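## Task

Move the white radish and the tomato out of the pan and into the bag so both lie completely between its two layers. At the end every other item, the white ball included, must be in the pan. The filled part of the bag must rest on the table, with no more than one corner on an arm's base, no part of the bag in the pan, and nothing of it sticking out past the table edge by more than about a finger's width.

## Robot and tools

ROBOT. Two 6-joint arms, left_arm and right_arm, each with a two-finger gripper. Joint order everywhere (rows and result lists): waist, shoulder, elbow, wrist pitch, wrist yaw, wrist roll. Stated joint ranges in rad: waist -2.618 to 3.054, shoulder 0.000 to 3.142, elbow 0.000 to 3.142, wrist pitch -1.571 to 1.571, wrist yaw -1.571 to 1.571, wrist roll -2.094 to 2.094. Real ends may differ by up to 0.059 rad (first four joints) or 0.124 rad (yaw, roll). Fingers point along the gripper's +z and close along its y axis.

FRAMES. Scene frame: origin at table-top height, halfway between the nominal bases; +x over the table away from the arms, +z up, left_arm on the +y side (arm names do not match image left/right). Calibrated bases: left_arm at (-0.019, +0.343, +0.033) m, quat_wxyz (+1.000, 0, 0, -0.008); right_arm at (-0.046, -0.254, +0.023) m, quat_wxyz (+1.000, 0, 0, +0.016). Gripper poses, velocities and targets in results are in that arm's own base frame; table items are in the scene frame. Reported hand positions can be off by a few cm, more at long reach.

ROW LAYOUT (used by both motion tools). One row = 14 numbers, each in [-1, 1], always for both arms: left_arm's 6 joint values then its opening, then right_arm's 6 joint values then its opening. Joint values are offsets (not poses) from the Joint targets held at the start of the action or move, not from the previous row; 1.0 equals 2.224 rad for waist, shoulder, elbow and 8.485 rad for wrist pitch, yaw, roll. Zero means keep the current target. Opening is absolute: +1 fully open, -1 shut. Resend an idle gripper's present opening, since 0 is a real half-way command.

execute_actions: actions = list of actions; each action is a list of up to 15 rows, one per 1/30 s step; a short action repeats its last row until step 15. Repeating the same offset in a new action moves further. An action pushing any joint more than 0.059 rad (first four joints) or 0.124 rad (yaw, roll) beyond its range is rejected for both arms; a malformed action, or a failing first action, rejects the whole call. cameras: list of names, ["all"], or []; default is all images only when actions is empty. An empty actions list also shows the scene number and task.

move: target = one row, or a list of up to 15 rows, all offsets from the same starting Joint targets; joints of both arms travel together, so grippers sweep curves. speed: rad/s of the joint with the longest path, 0.004 to 12.57 (default 0.5), one value or one per target. blend: rad of corner rounding per target in a list (0 = stop there). opening_speed: how fast openings change, units of the -1..+1 scale per second, at least 0.2. grip_force: per-pad limit 10 to 50 N, one value or one per arm; it persists; lower forces close slowly. blocking=false returns after about 0.5 s while motion continues. Paths ignore obstacles and the other arm. The result adds a move: line: done, off_target (resting more than 0.035 rad from target), moving, held (a check withheld steps or clearance stopped the path) or fault; limits=held means steps were withheld.

wait: seconds 0 to 3600; runs the scene with no new commands, returns early if a running move ends. stop: brakes a running move (needs room, more when fast). zoom_image: camera (cam_head_left, cam_head_right, cam_high, cam_low, cam_left_wrist, cam_right_wrist; all 896x504) and region [x0, y0, x1, y1] in pixels from the top-left, at most 504 wide and tall, on that camera's newest image. finished_scene: scene = current scene number; irreversible, starts the next scene.

RESULTS. end_effector_position (m) and end_effector_quat_wxyz per arm in its base frame. Joint positions (rad) and Joint velocities (rad/s), with the finger-pad gap last (m; 0.094 = fully open); velocities may read "within noise". Joint targets: the base for your next offsets. Tool commands: current opening commands. grip_measured: measured opening on the command scale; empty it reads up to 2.5 mm wide; on a gripped hard part a bit narrower. Joint torques: noisy, offset, first three wrap at ±28 N m. "joint sent to its limit": a joint was driven to its end. "joint command not followed": clearance check altered targets. MOTOR HOT from 75 °C; OVER-TEMPERATURE FAULT at 90 °C folds that arm and disables it.

GRIPPING. Below first-touch reading, squeeze grows about 1 N per 0.001, then jumps to the force limit. Use low grip_force and slow opening_speed for soft produce such as tomato, banana or orange. Release by commanding well above grip_measured.

AVOID. Dropping items or releasing them while moving; slamming or hard pushes, especially into the table, pan, bases or camera stand; any contact or gripper closing between the two arms; anything falling or being left off the table; keeping arms outstretched, loaded or pushing against unreachable poses (heats motors). If an arm is stuck pressing, command its targets back past its Joint positions. Large offsets take several actions because targets may only lead measured angles by 0.339 rad (first three) or 2.2 rad (wrists), and by 200 mm at the gripper. Loose items may occasionally be nudged by outside pushes.

Each tool is called after "Call:" as a command line: name --argument value for each argument, lists and objects as JSON in quotes; but a table of rows of numbers goes row by row, as --pt "numbers of a row", without its own name.

## Session

Call:
execute_actions --actions '[]'

Scene clock: 0.00 s.
left_arm: end_effector_position=(+0.3974, -0.0003, +0.0922) grip_measured=+1.000 end_effector_quat_wxyz=(+0.578, -0.042, +0.815, -0.028) | right_arm: end_effector_position=(+0.3882, -0.0040, +0.0938) grip_measured=+1.000 end_effector_quat_wxyz=(+0.584, -0.002, +0.812, -0.016)
Joint positions: left_arm=[-0.004 1.548 0.371 0.839 -0.008 -0.102 0.094] | right_arm=[0 1.515 0.33 0.862 0.024 -0.022 0.094]
Joint velocities: within noise
Joint torques (N m): no reading
Heat: left arm: 25 °C; right arm: 28 °C.
Joint targets: left_arm=[-0.004 1.545 0.375 0.833 -0.008 -0.102] | right_arm=[0.000 1.507 0.340 0.875 0.024 -0.022]
Tool commands: left_gripper/opening=+1.0 right_gripper/opening=+1.0

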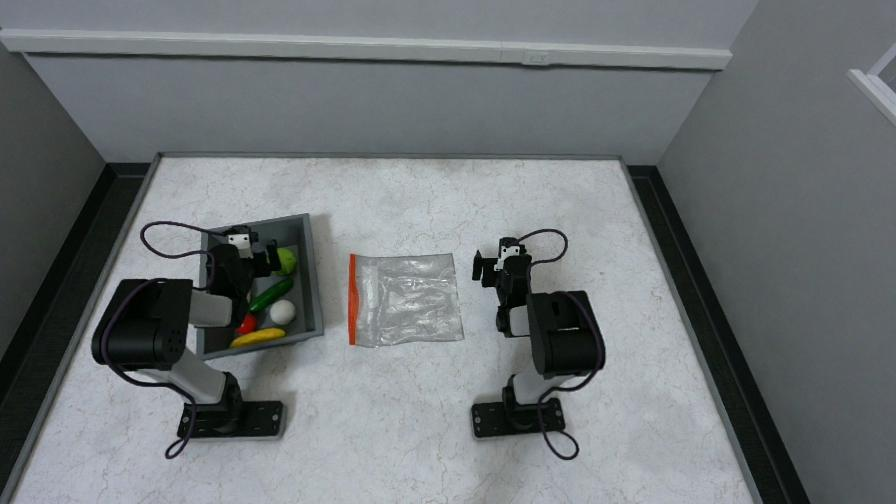

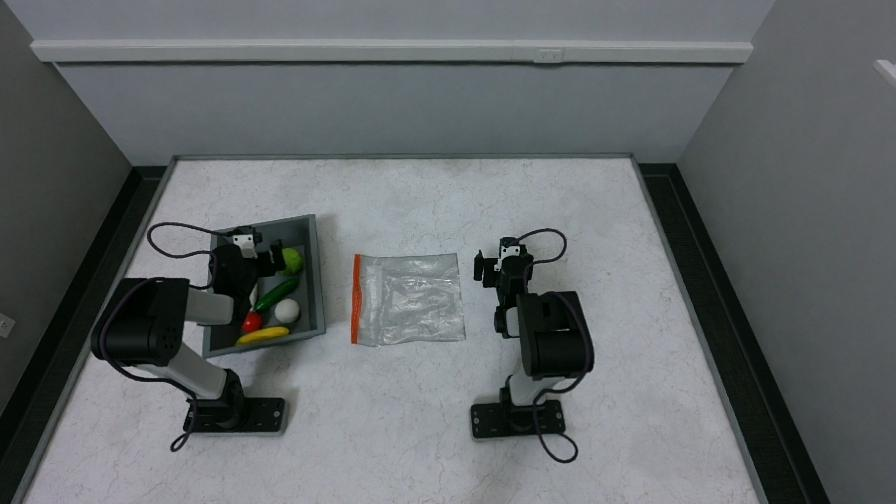

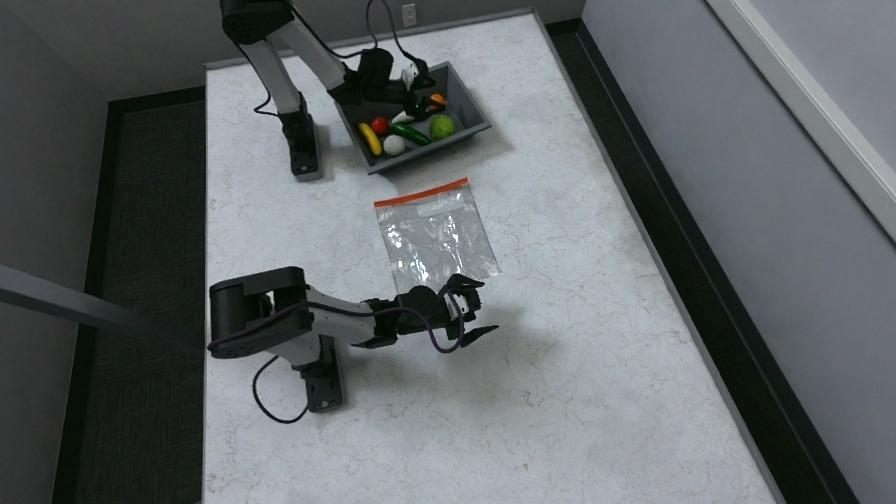

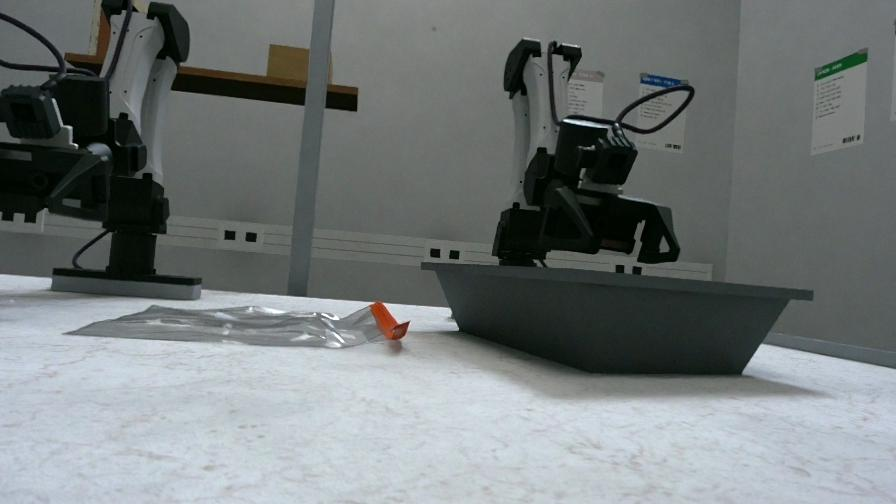

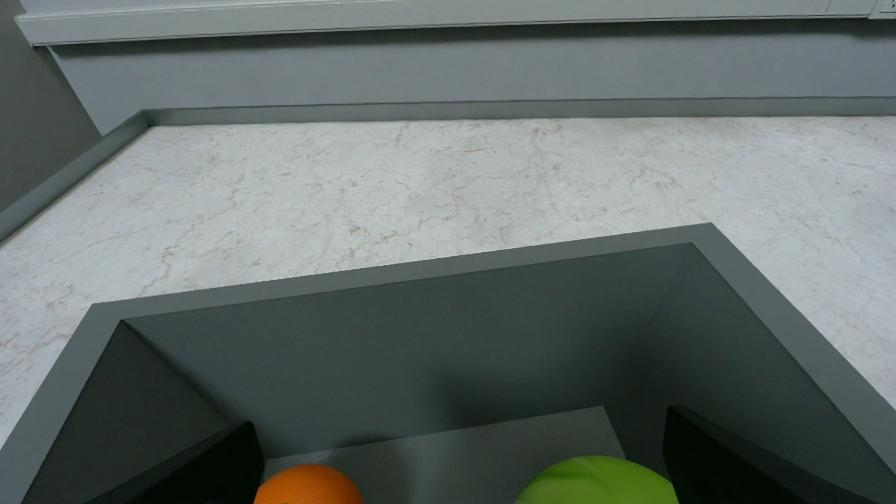

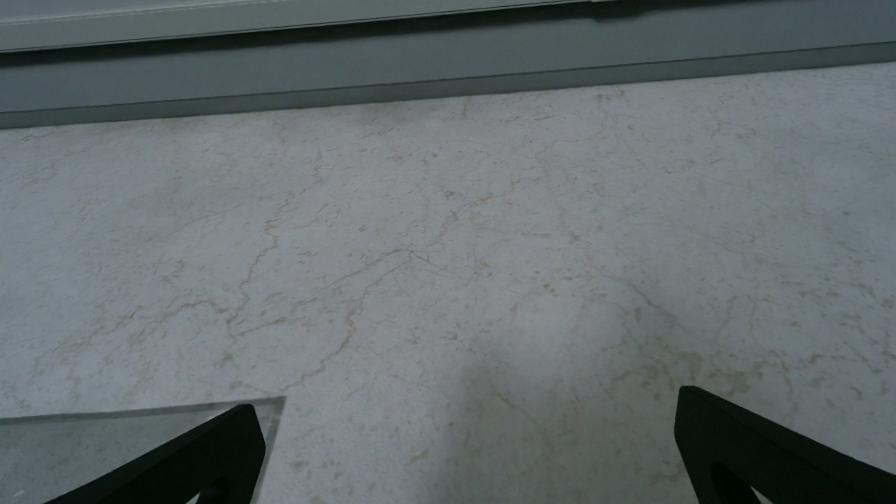

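Call:
zoom_image --camera "cam_low" --region '[50, 270, 450, 370]'

Call:
zoom_image --camera "cam_head_right" --region '[180, 200, 500, 380]'

Call:
zoom_image --camera "cam_high" --region '[320, 40, 540, 300]'

Scaled by 1.260 from the camera's image (finer frame: 1280x720).

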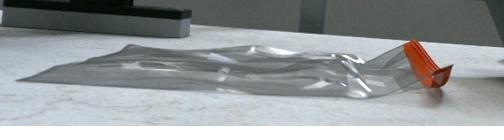

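Scaled by 1.575 from the camera's image (finer frame: 1280x720).

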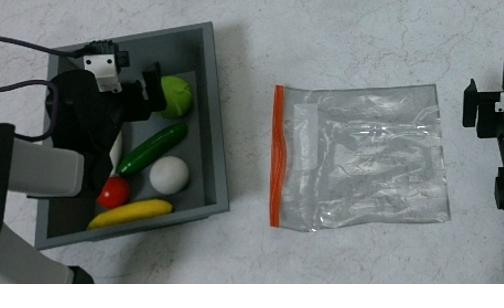

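Scaled by 1.938 from the camera's image (finer frame: 1280x720).

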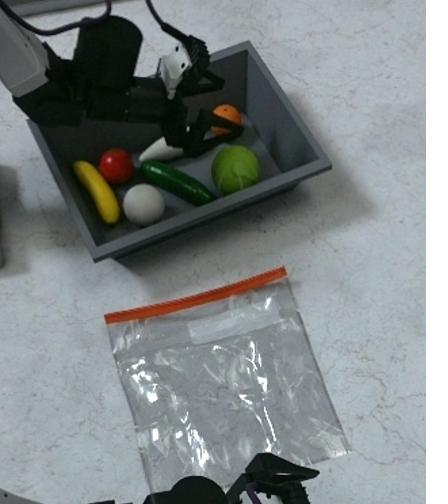

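Call:
move --target '[0,-0.1551,0.5058,-0.2396,0,0.012,1, 0.2698,-0.138,0.5216,-0.2446,-0.0028,0.0026,1]' --speed 1.2 --cameras '["all"]'

Scene clock: 5.93 s.
left_arm: end_effector_position=(+0.2970, +0.0001, +0.2913) grip_measured=+1.000 end_effector_quat_wxyz=(+0.329, -0.005, +0.944, +0.001) | right_arm: end_effector_position=(+0.2448, +0.1636, +0.2840) grip_measured=+1.000 end_effector_quat_wxyz=(+0.301, -0.280, +0.907, +0.087)
Joint positions: left_arm=[-0.004 1.201 1.484 -1.184 -0.008 -0.013 0.094] | right_arm=[0.594 1.209 1.477 -1.202 0.009 -0.007 0.094]
Joint torques (N m): left_arm=[0.21 -3.17 8.7 1.63 0 0.07] | right_arm=[0.65 -3.81 8.46 1.34 -0.11 0.12]
Heat: left arm: 27 °C; right arm: 28 °C.
Joint targets: left_arm=[-0.004 1.200 1.500 -1.200 -0.008 0.000] | right_arm=[0.601 1.200 1.500 -1.200 0.001 0.000]
move: done

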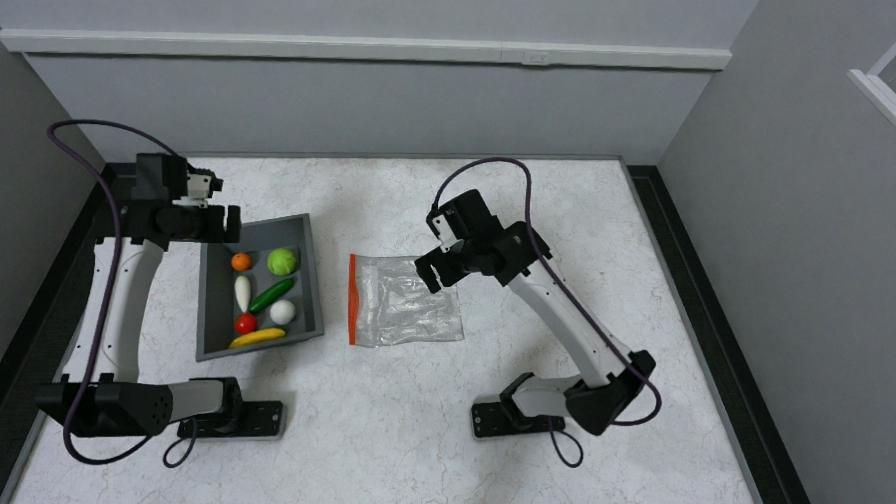

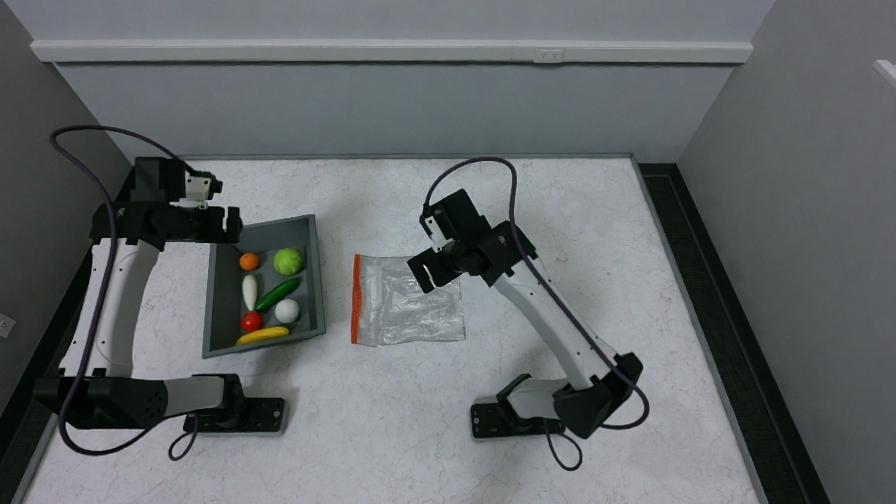

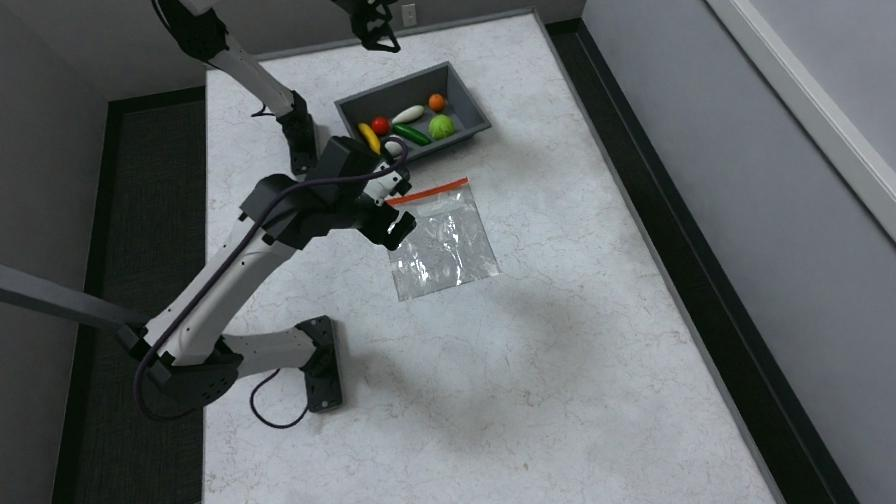

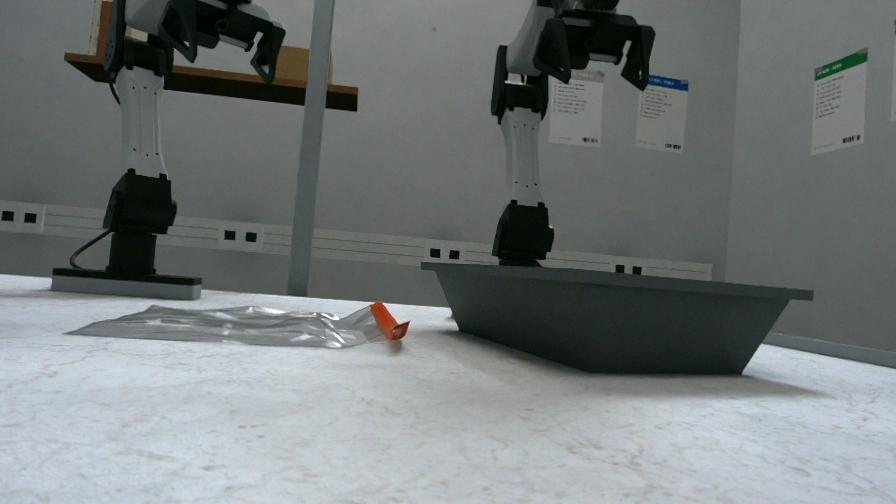

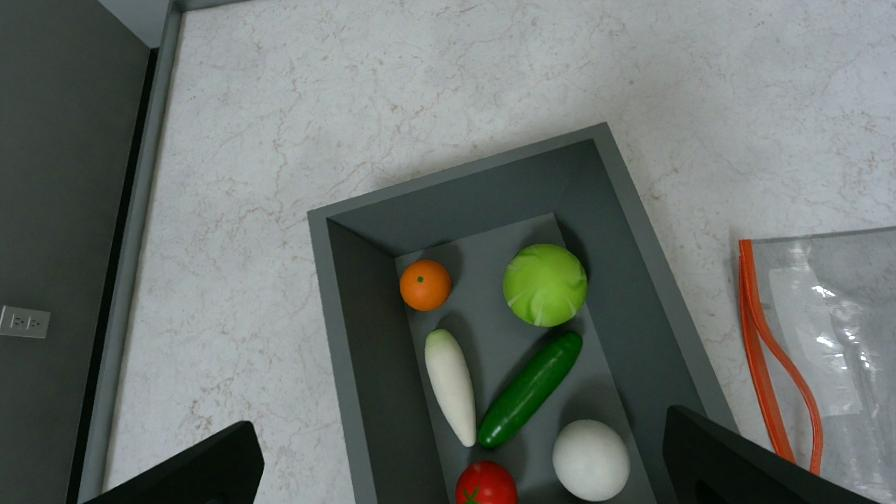

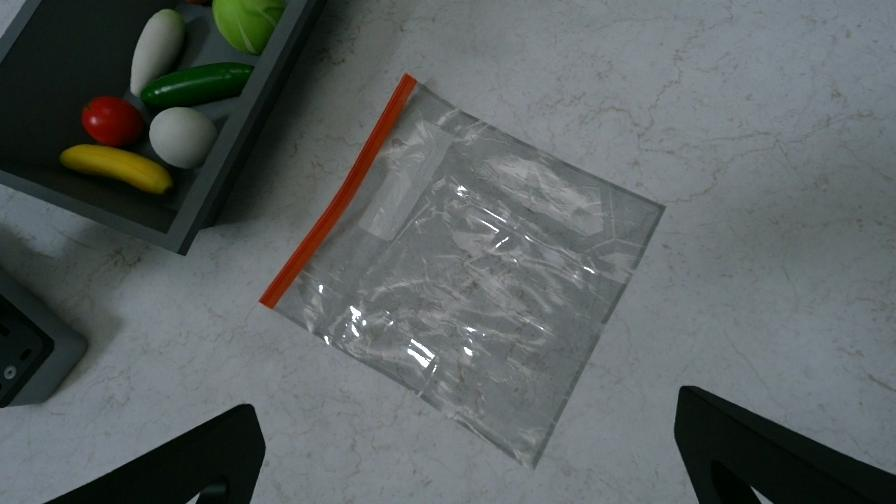

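Call:
zoom_image --camera "cam_head_right" --region '[40, 120, 340, 300]'

Call:
zoom_image --camera "cam_head_left" --region '[380, 140, 640, 320]'

Call:
zoom_image --camera "cam_left_wrist" --region '[392, 200, 896, 504]'

Scaled by 1.680 from the camera's image (finer frame: 1280x720).

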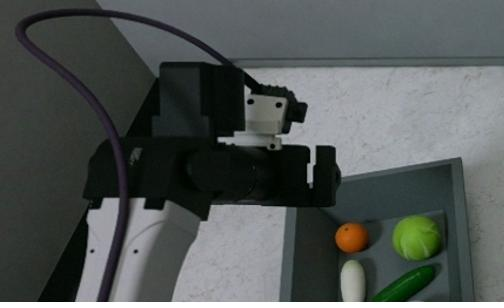

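Scaled by 1.938 from the camera's image (finer frame: 1280x720).

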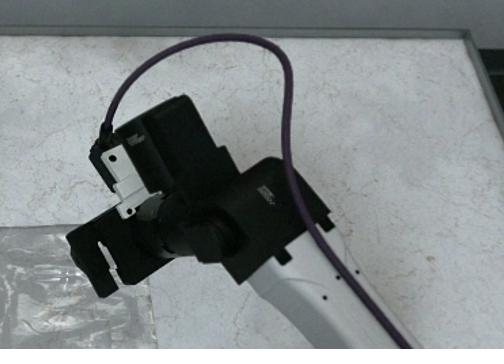

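Scaled by 1.000.

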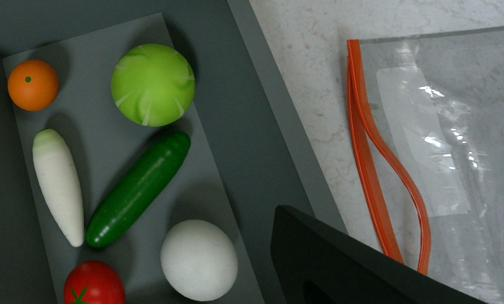

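Call:
zoom_image --camera "cam_low" --region '[340, 290, 430, 360]'

Call:
zoom_image --camera "cam_right_wrist" --region '[230, 50, 460, 330]'

Call:
zoom_image --camera "cam_left_wrist" --region '[700, 220, 896, 504]'

Call:
zoom_image --camera "cam_head_right" --region '[330, 240, 480, 360]'

Scaled by 5.600 from the camera's image (finer frame: 1280x720).

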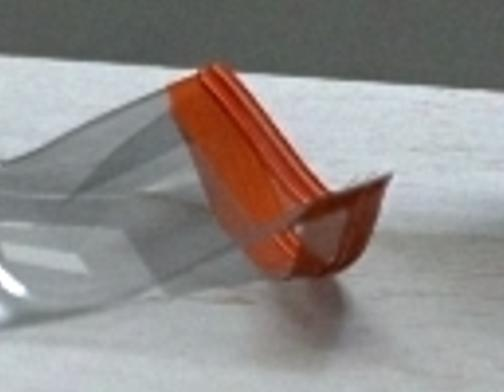

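Scaled by 1.800 from the camera's image (finer frame: 1280x720).

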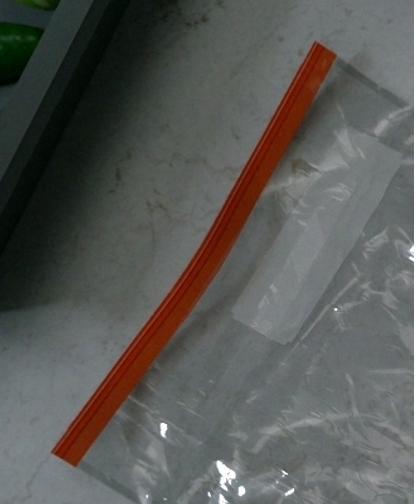

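Scaled by 1.775 from the camera's image (finer frame: 1280x720).

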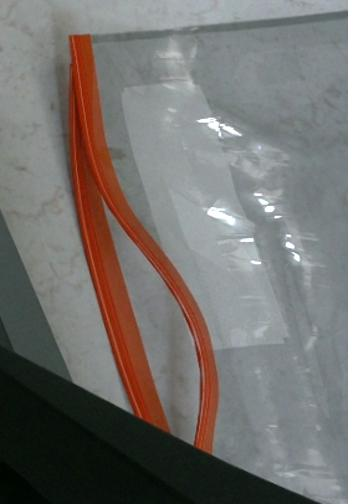

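Scaled by 3.360 from the camera's image (finer frame: 1280x720).

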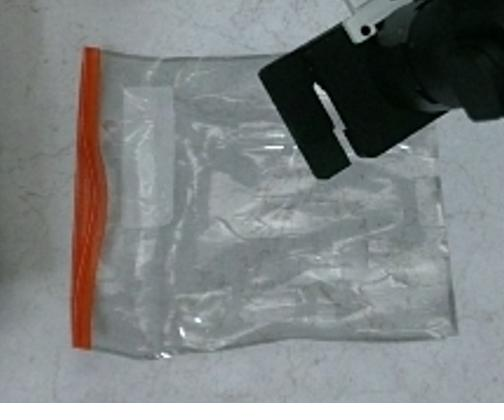

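Call:
move --target '[-0.0567,0.0966,-0.0971,-0.0265,0.0009,0,0.5, -0.0204,0.3324,0.0174,0.0566,0.0665,0.0896,0.3]' --speed 1.0 --cameras '["all"]'

Scene clock: 19.43 s.
left_arm: end_effector_position=(+0.2365, -0.0283, +0.1580) grip_measured=+0.502 end_effector_quat_wxyz=(+0.022, +0.056, +0.998, +0.002) | right_arm: end_effector_position=(+0.4305, +0.1623, +0.1088) grip_measured=+0.301 end_effector_quat_wxyz=(+0.317, +0.145, +0.933, -0.092)
Joint positions: left_arm=[-0.125 1.407 1.293 -1.413 -0.008 -0.012 0.071] | right_arm=[0.56 1.939 1.511 -0.735 0.551 0.752 0.061]
Joint torques (N m): left_arm=[-0.23 -4.04 6.15 0.36 0.06 0.07] | right_arm=[-0.42 -9.61 9.22 1.07 0.35 0.15]
Heat: left arm: 28 °C; right arm: 29 °C.
Joint targets: left_arm=[-0.130 1.414 1.284 -1.425 0.000 0.000] | right_arm=[0.555 1.939 1.539 -0.720 0.565 0.760]
move: done

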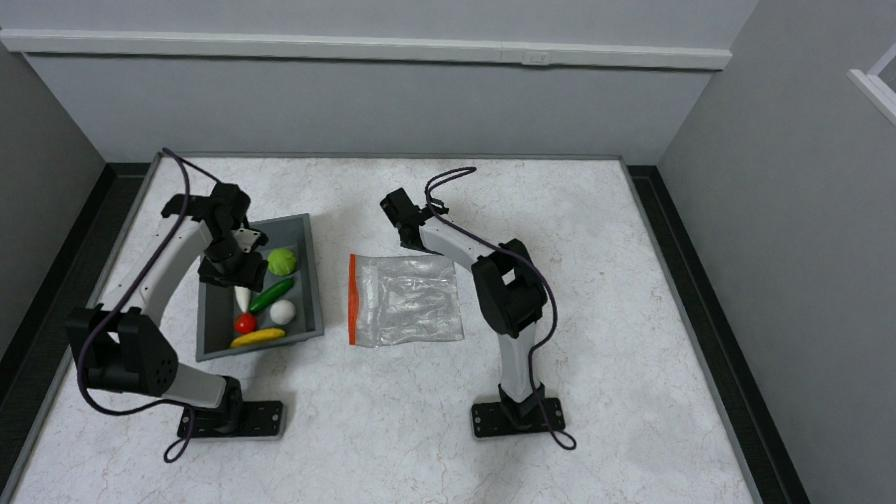

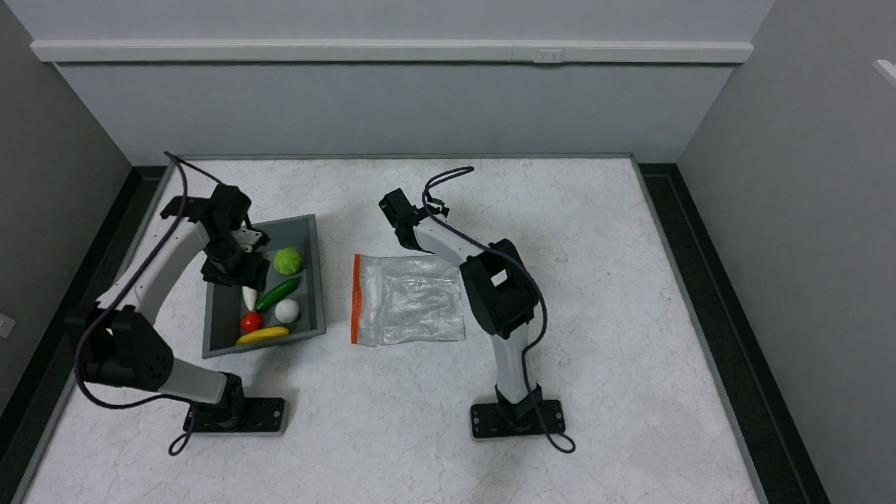

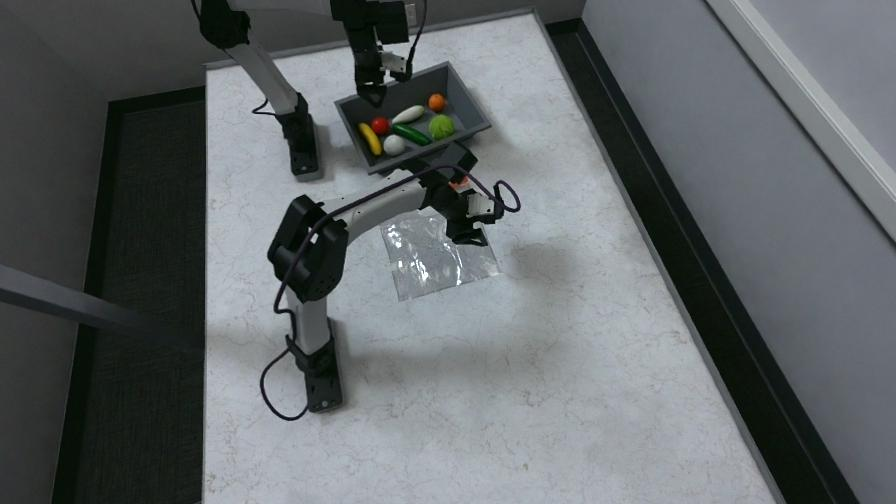

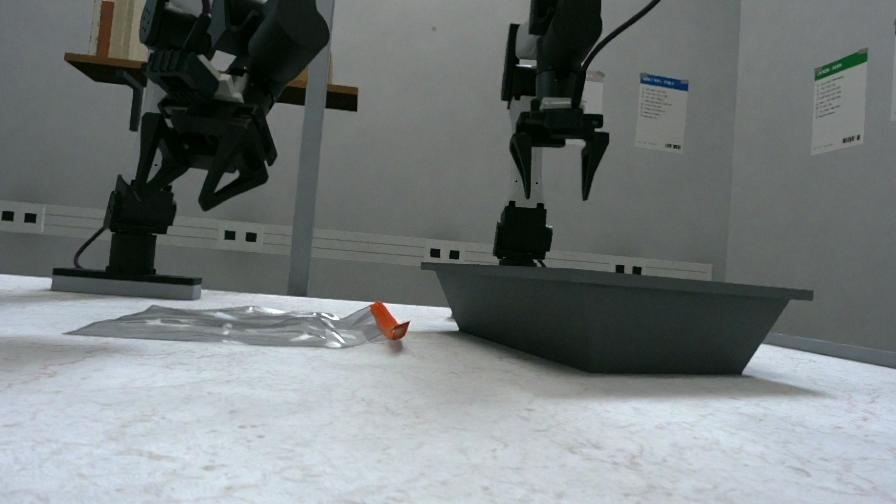

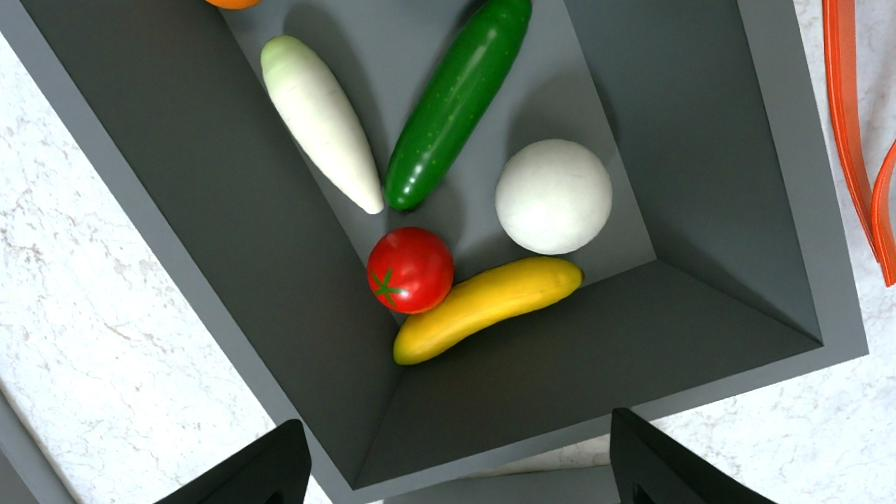

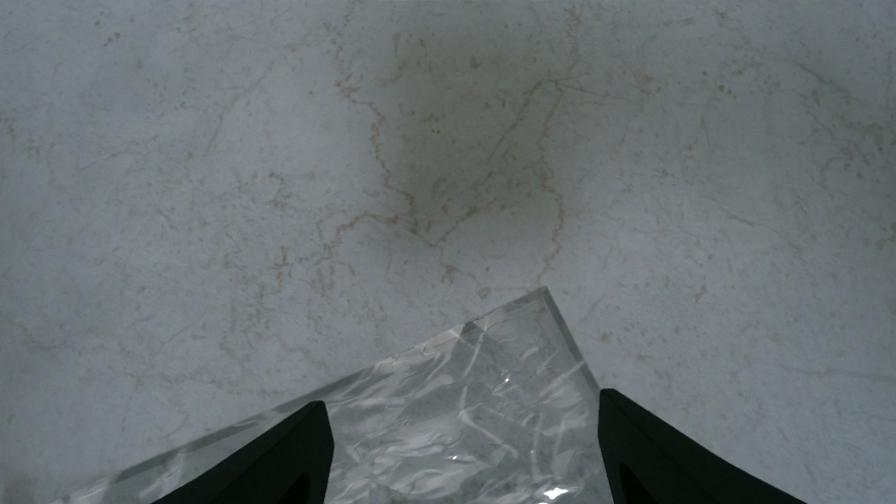

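Call:
move --target '[0.1862,-0.0117,-0.1592,0.0379,0.0471,0.0306,0.32, 0.021,-0.0099,0.0117,0.0006,-0.1309,0,0.3]' --speed 0.9 --cameras '["all"]'

Scene clock: 25.27 s.
left_arm: end_effector_position=(+0.2300, -0.0021, +0.0822) grip_measured=+0.322 end_effector_quat_wxyz=(+0.045, -0.016, +0.981, -0.185) | right_arm: end_effector_position=(+0.3293, +0.3312, +0.1162) grip_measured=+0.301 end_effector_quat_wxyz=(+0.002, +0.016, +0.943, +0.332)
Joint positions: left_arm=[0.278 1.407 0.941 -1.114 0.384 0.247 0.062] | right_arm=[0.598 1.939 1.536 -0.731 -0.534 0.754 0.061]
Joint torques (N m): left_arm=[0.65 -5.91 5.67 0.51 0.36 0.1] | right_arm=[0.44 -11.64 9.44 1.15 -0.36 0.08]
Heat: left arm: 28 °C; right arm: 31 °C.
Joint targets: left_arm=[0.284 1.388 0.930 -1.104 0.399 0.259] | right_arm=[0.602 1.917 1.565 -0.715 -0.546 0.760]
move: done

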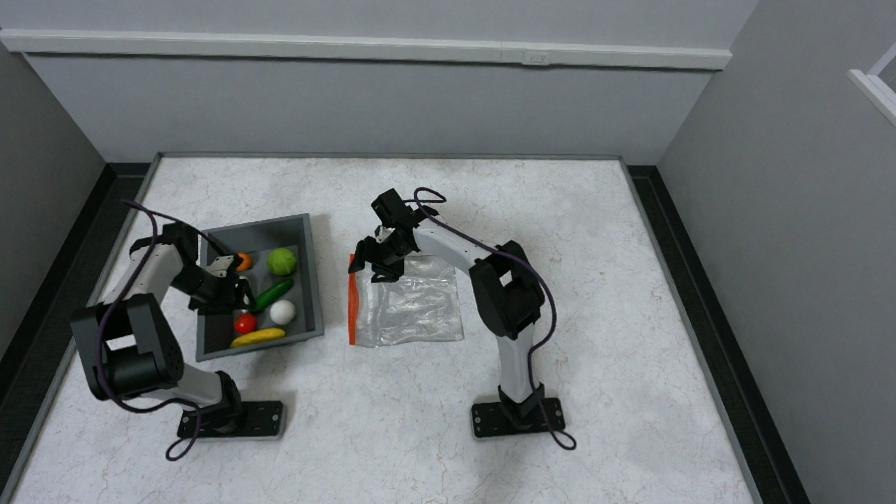

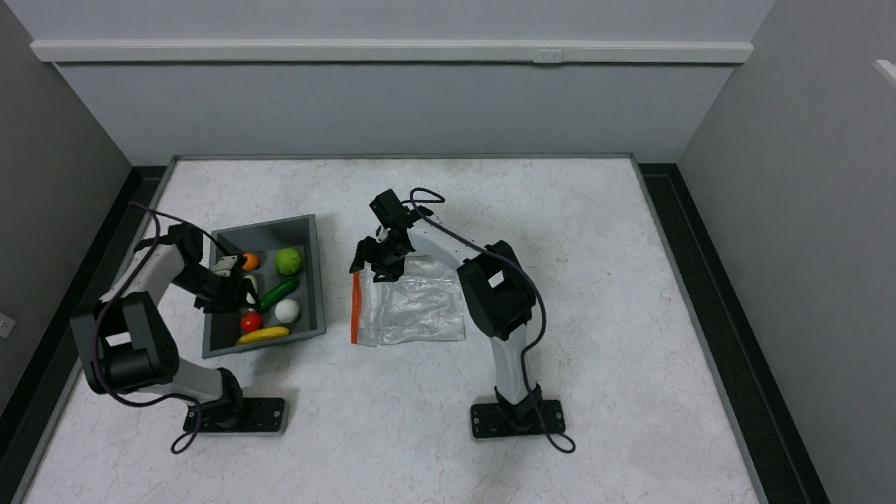

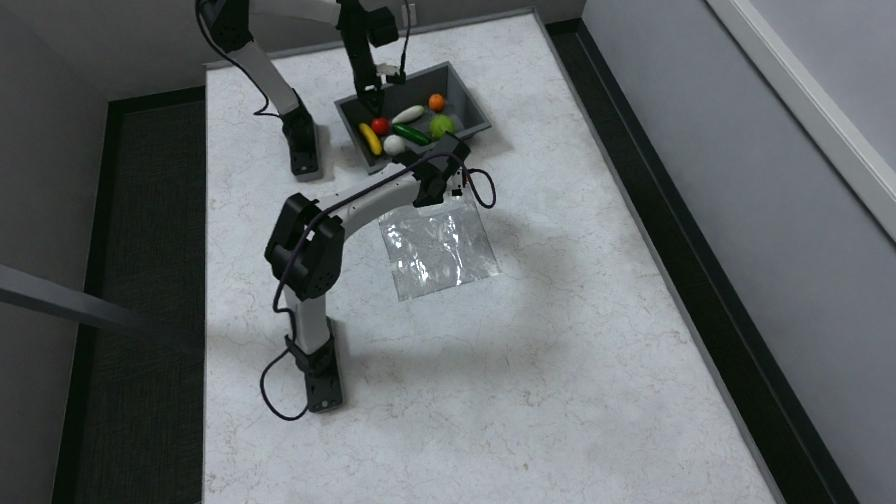

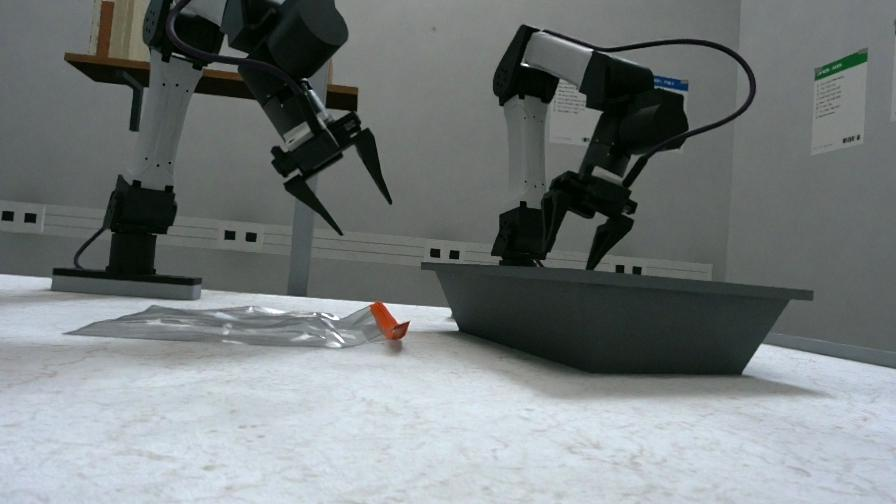

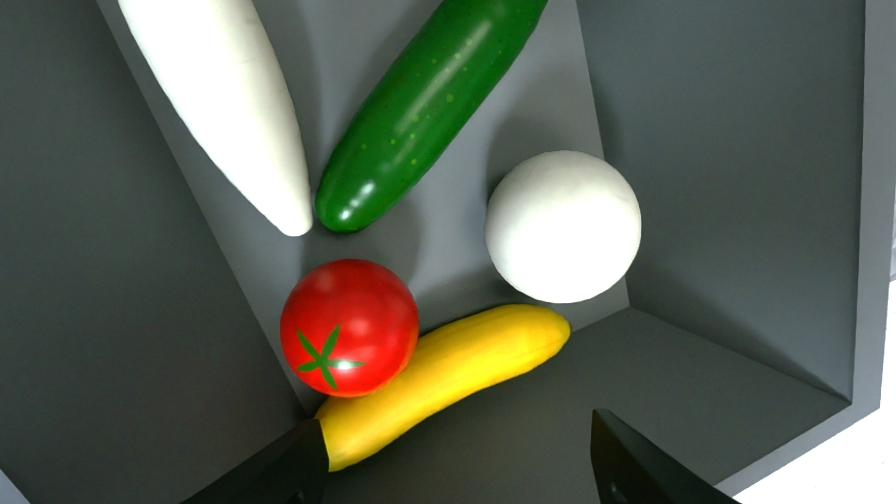

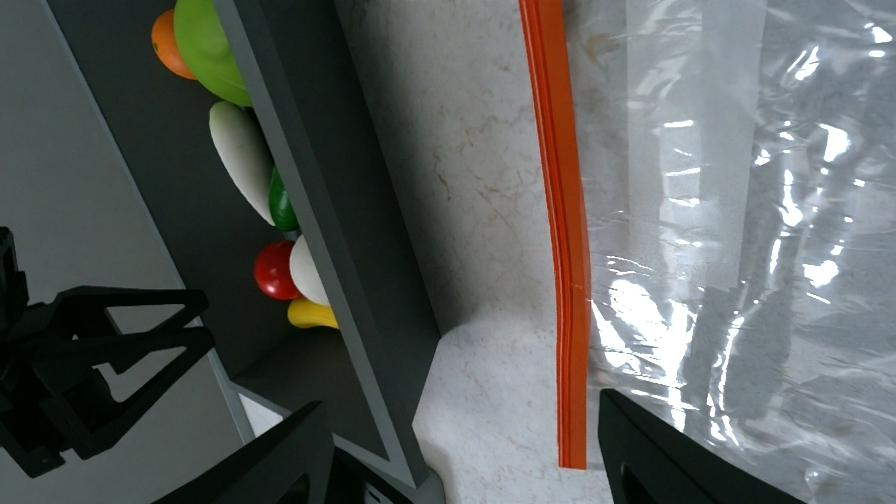

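Call:
move --target '[0.016,0.022,-0.0441,0.0157,0.0013,-0.0311,0.19, 0.0406,0.1222,0.1602,-0.0372,0.0325,-0.0012,-0.15]' --speed 0.6 --cameras '["cam_low","cam_high","cam_left_wrist","cam_right_wrist"]'

Scene clock: 30.67 s.
left_arm: end_effector_position=(+0.2308, +0.0042, +0.0551) grip_measured=+0.192 end_effector_quat_wxyz=(+0.034, -0.148, +0.969, -0.193) | right_arm: end_effector_position=(+0.3430, +0.3452, +0.0874) grip_measured=-0.149 end_effector_quat_wxyz=(+0.005, +0.014, +0.982, +0.189)
Joint positions: left_arm=[0.313 1.426 0.842 -0.981 0.396 0.009 0.056] | right_arm=[0.689 2.174 1.892 -1.027 -0.281 0.754 0.04]
Joint torques (N m): left_arm=[0.72 -3.59 5.59 0.54 0.36 -0.13] | right_arm=[0.35 -10.03 9.24 0.65 -0.08 -0.02]
Heat: left arm: 28 °C; right arm: 33 °C.
Joint targets: left_arm=[0.319 1.437 0.832 -0.970 0.411 -0.005] | right_arm=[0.692 2.189 1.922 -1.030 -0.270 0.750]
move: done
Images, in order (width x height): cam_high 896x504, cam_low 896x504, cam_left_wrist 896x504, cam_right_wrist 896x504.

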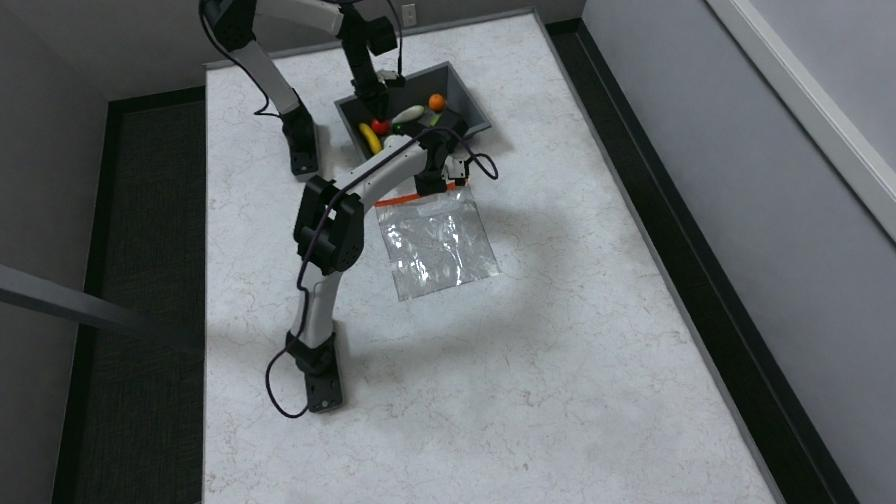

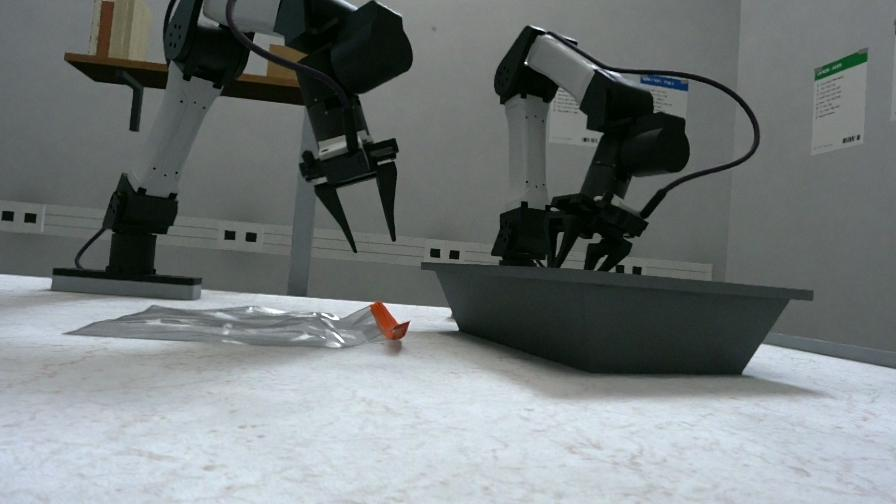

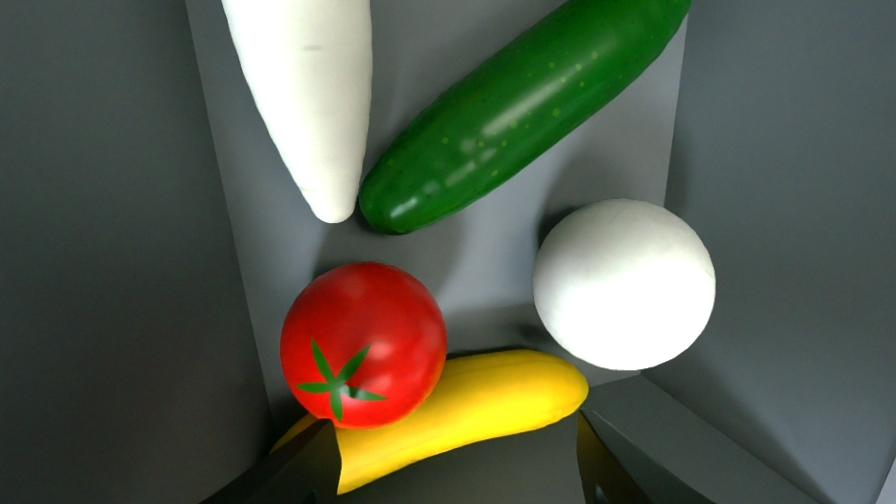

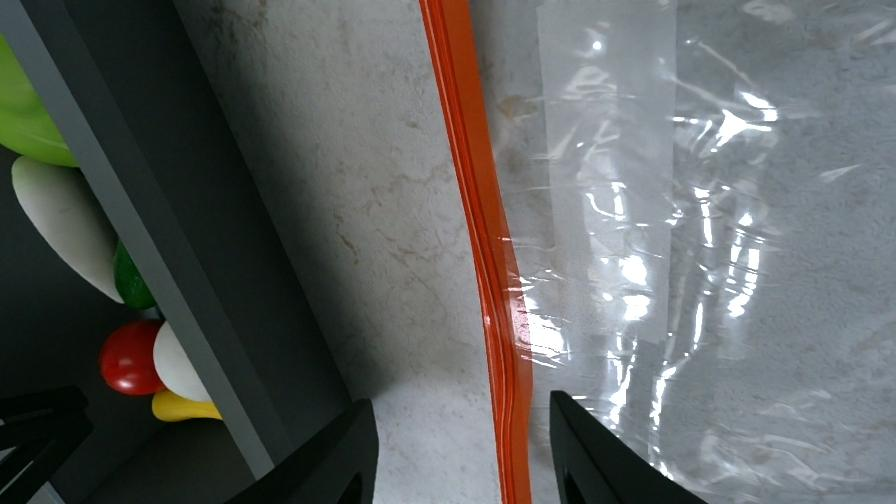

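Call:
move --pt "0.0406 0.0094 -0.0047 0.003 0 -0.0242 0.19 0.0008 0.0069 -0.0315 0.0101 0 0 -0.15" --pt "0.022 0.032 -0.0279 0.015 0 -0.0242 0.19 0.0016 0.0138 -0.063 0.0202 0 0 -0.15" --speed 0.35 --blend 0.02 --cameras '["cam_low","cam_left_wrist","cam_right_wrist"]'

Scene clock: 34.20 s.
left_arm: end_effector_position=(+0.2330, +0.0162, +0.0289) grip_measured=+0.191 end_effector_quat_wxyz=(+0.015, -0.275, +0.939, -0.203) | right_arm: end_effector_position=(+0.3476, +0.3489, +0.0479) grip_measured=-0.149 end_effector_quat_wxyz=(+0.010, +0.013, +0.981, +0.193)
Joint positions: left_arm=[0.371 1.493 0.783 -0.867 0.41 -0.198 0.056] | right_arm=[0.689 2.206 1.783 -0.873 -0.28 0.754 0.04]
Joint torques (N m): left_arm=[-0.01 -3.6 5.04 0.67 0.23 -0.12] | right_arm=[0.68 -10.51 6.19 0.87 -0.04 -0.02]
Heat: left arm: 28 °C; right arm: 34 °C.
Joint targets: left_arm=[0.369 1.509 0.770 -0.843 0.410 -0.210] | right_arm=[0.696 2.219 1.781 -0.859 -0.270 0.750]
move: done

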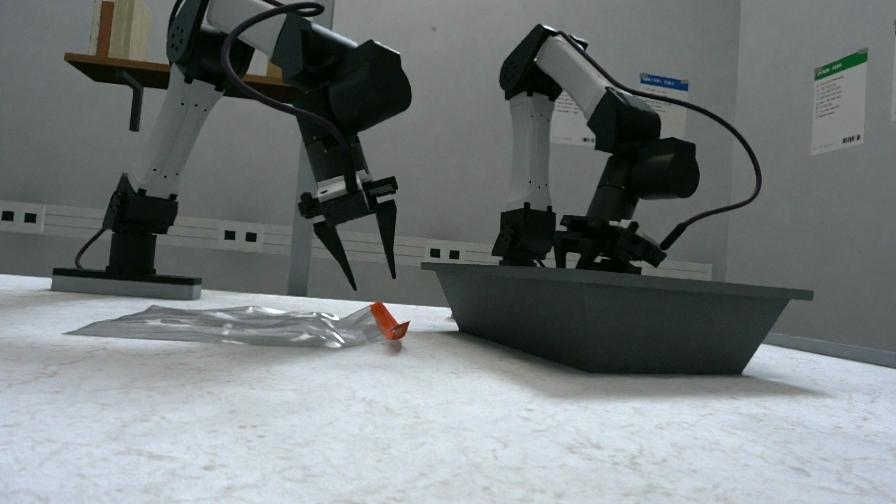

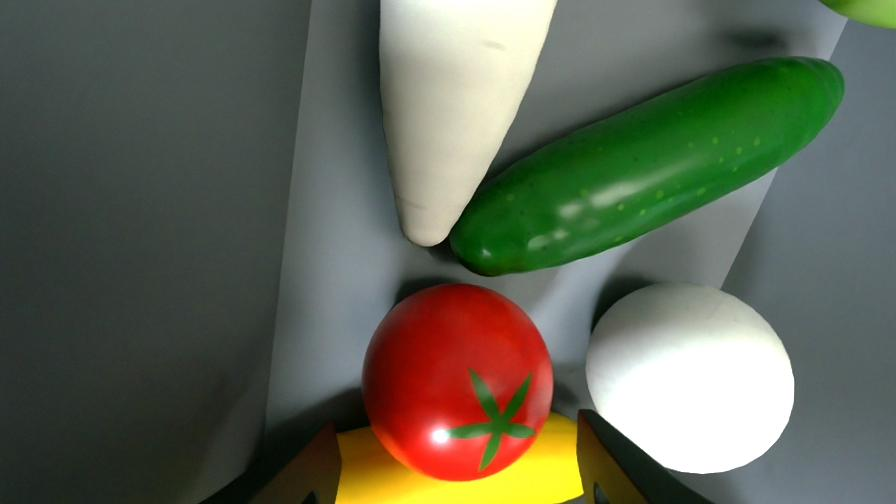

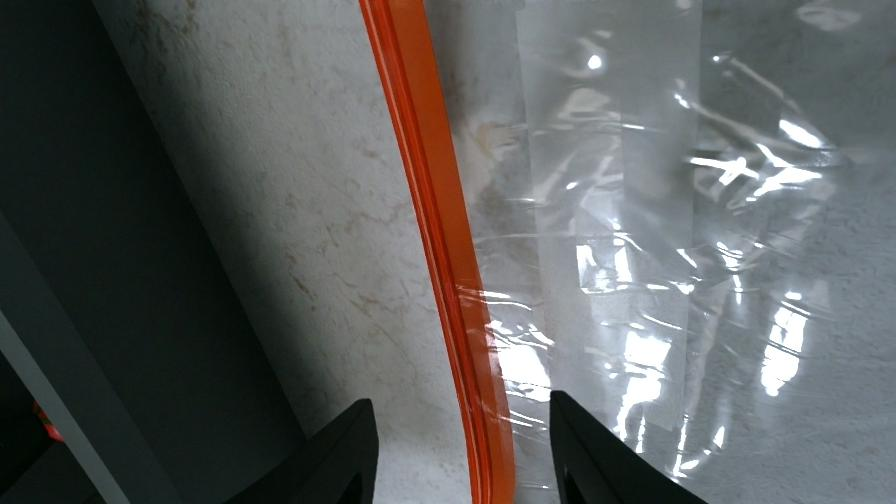

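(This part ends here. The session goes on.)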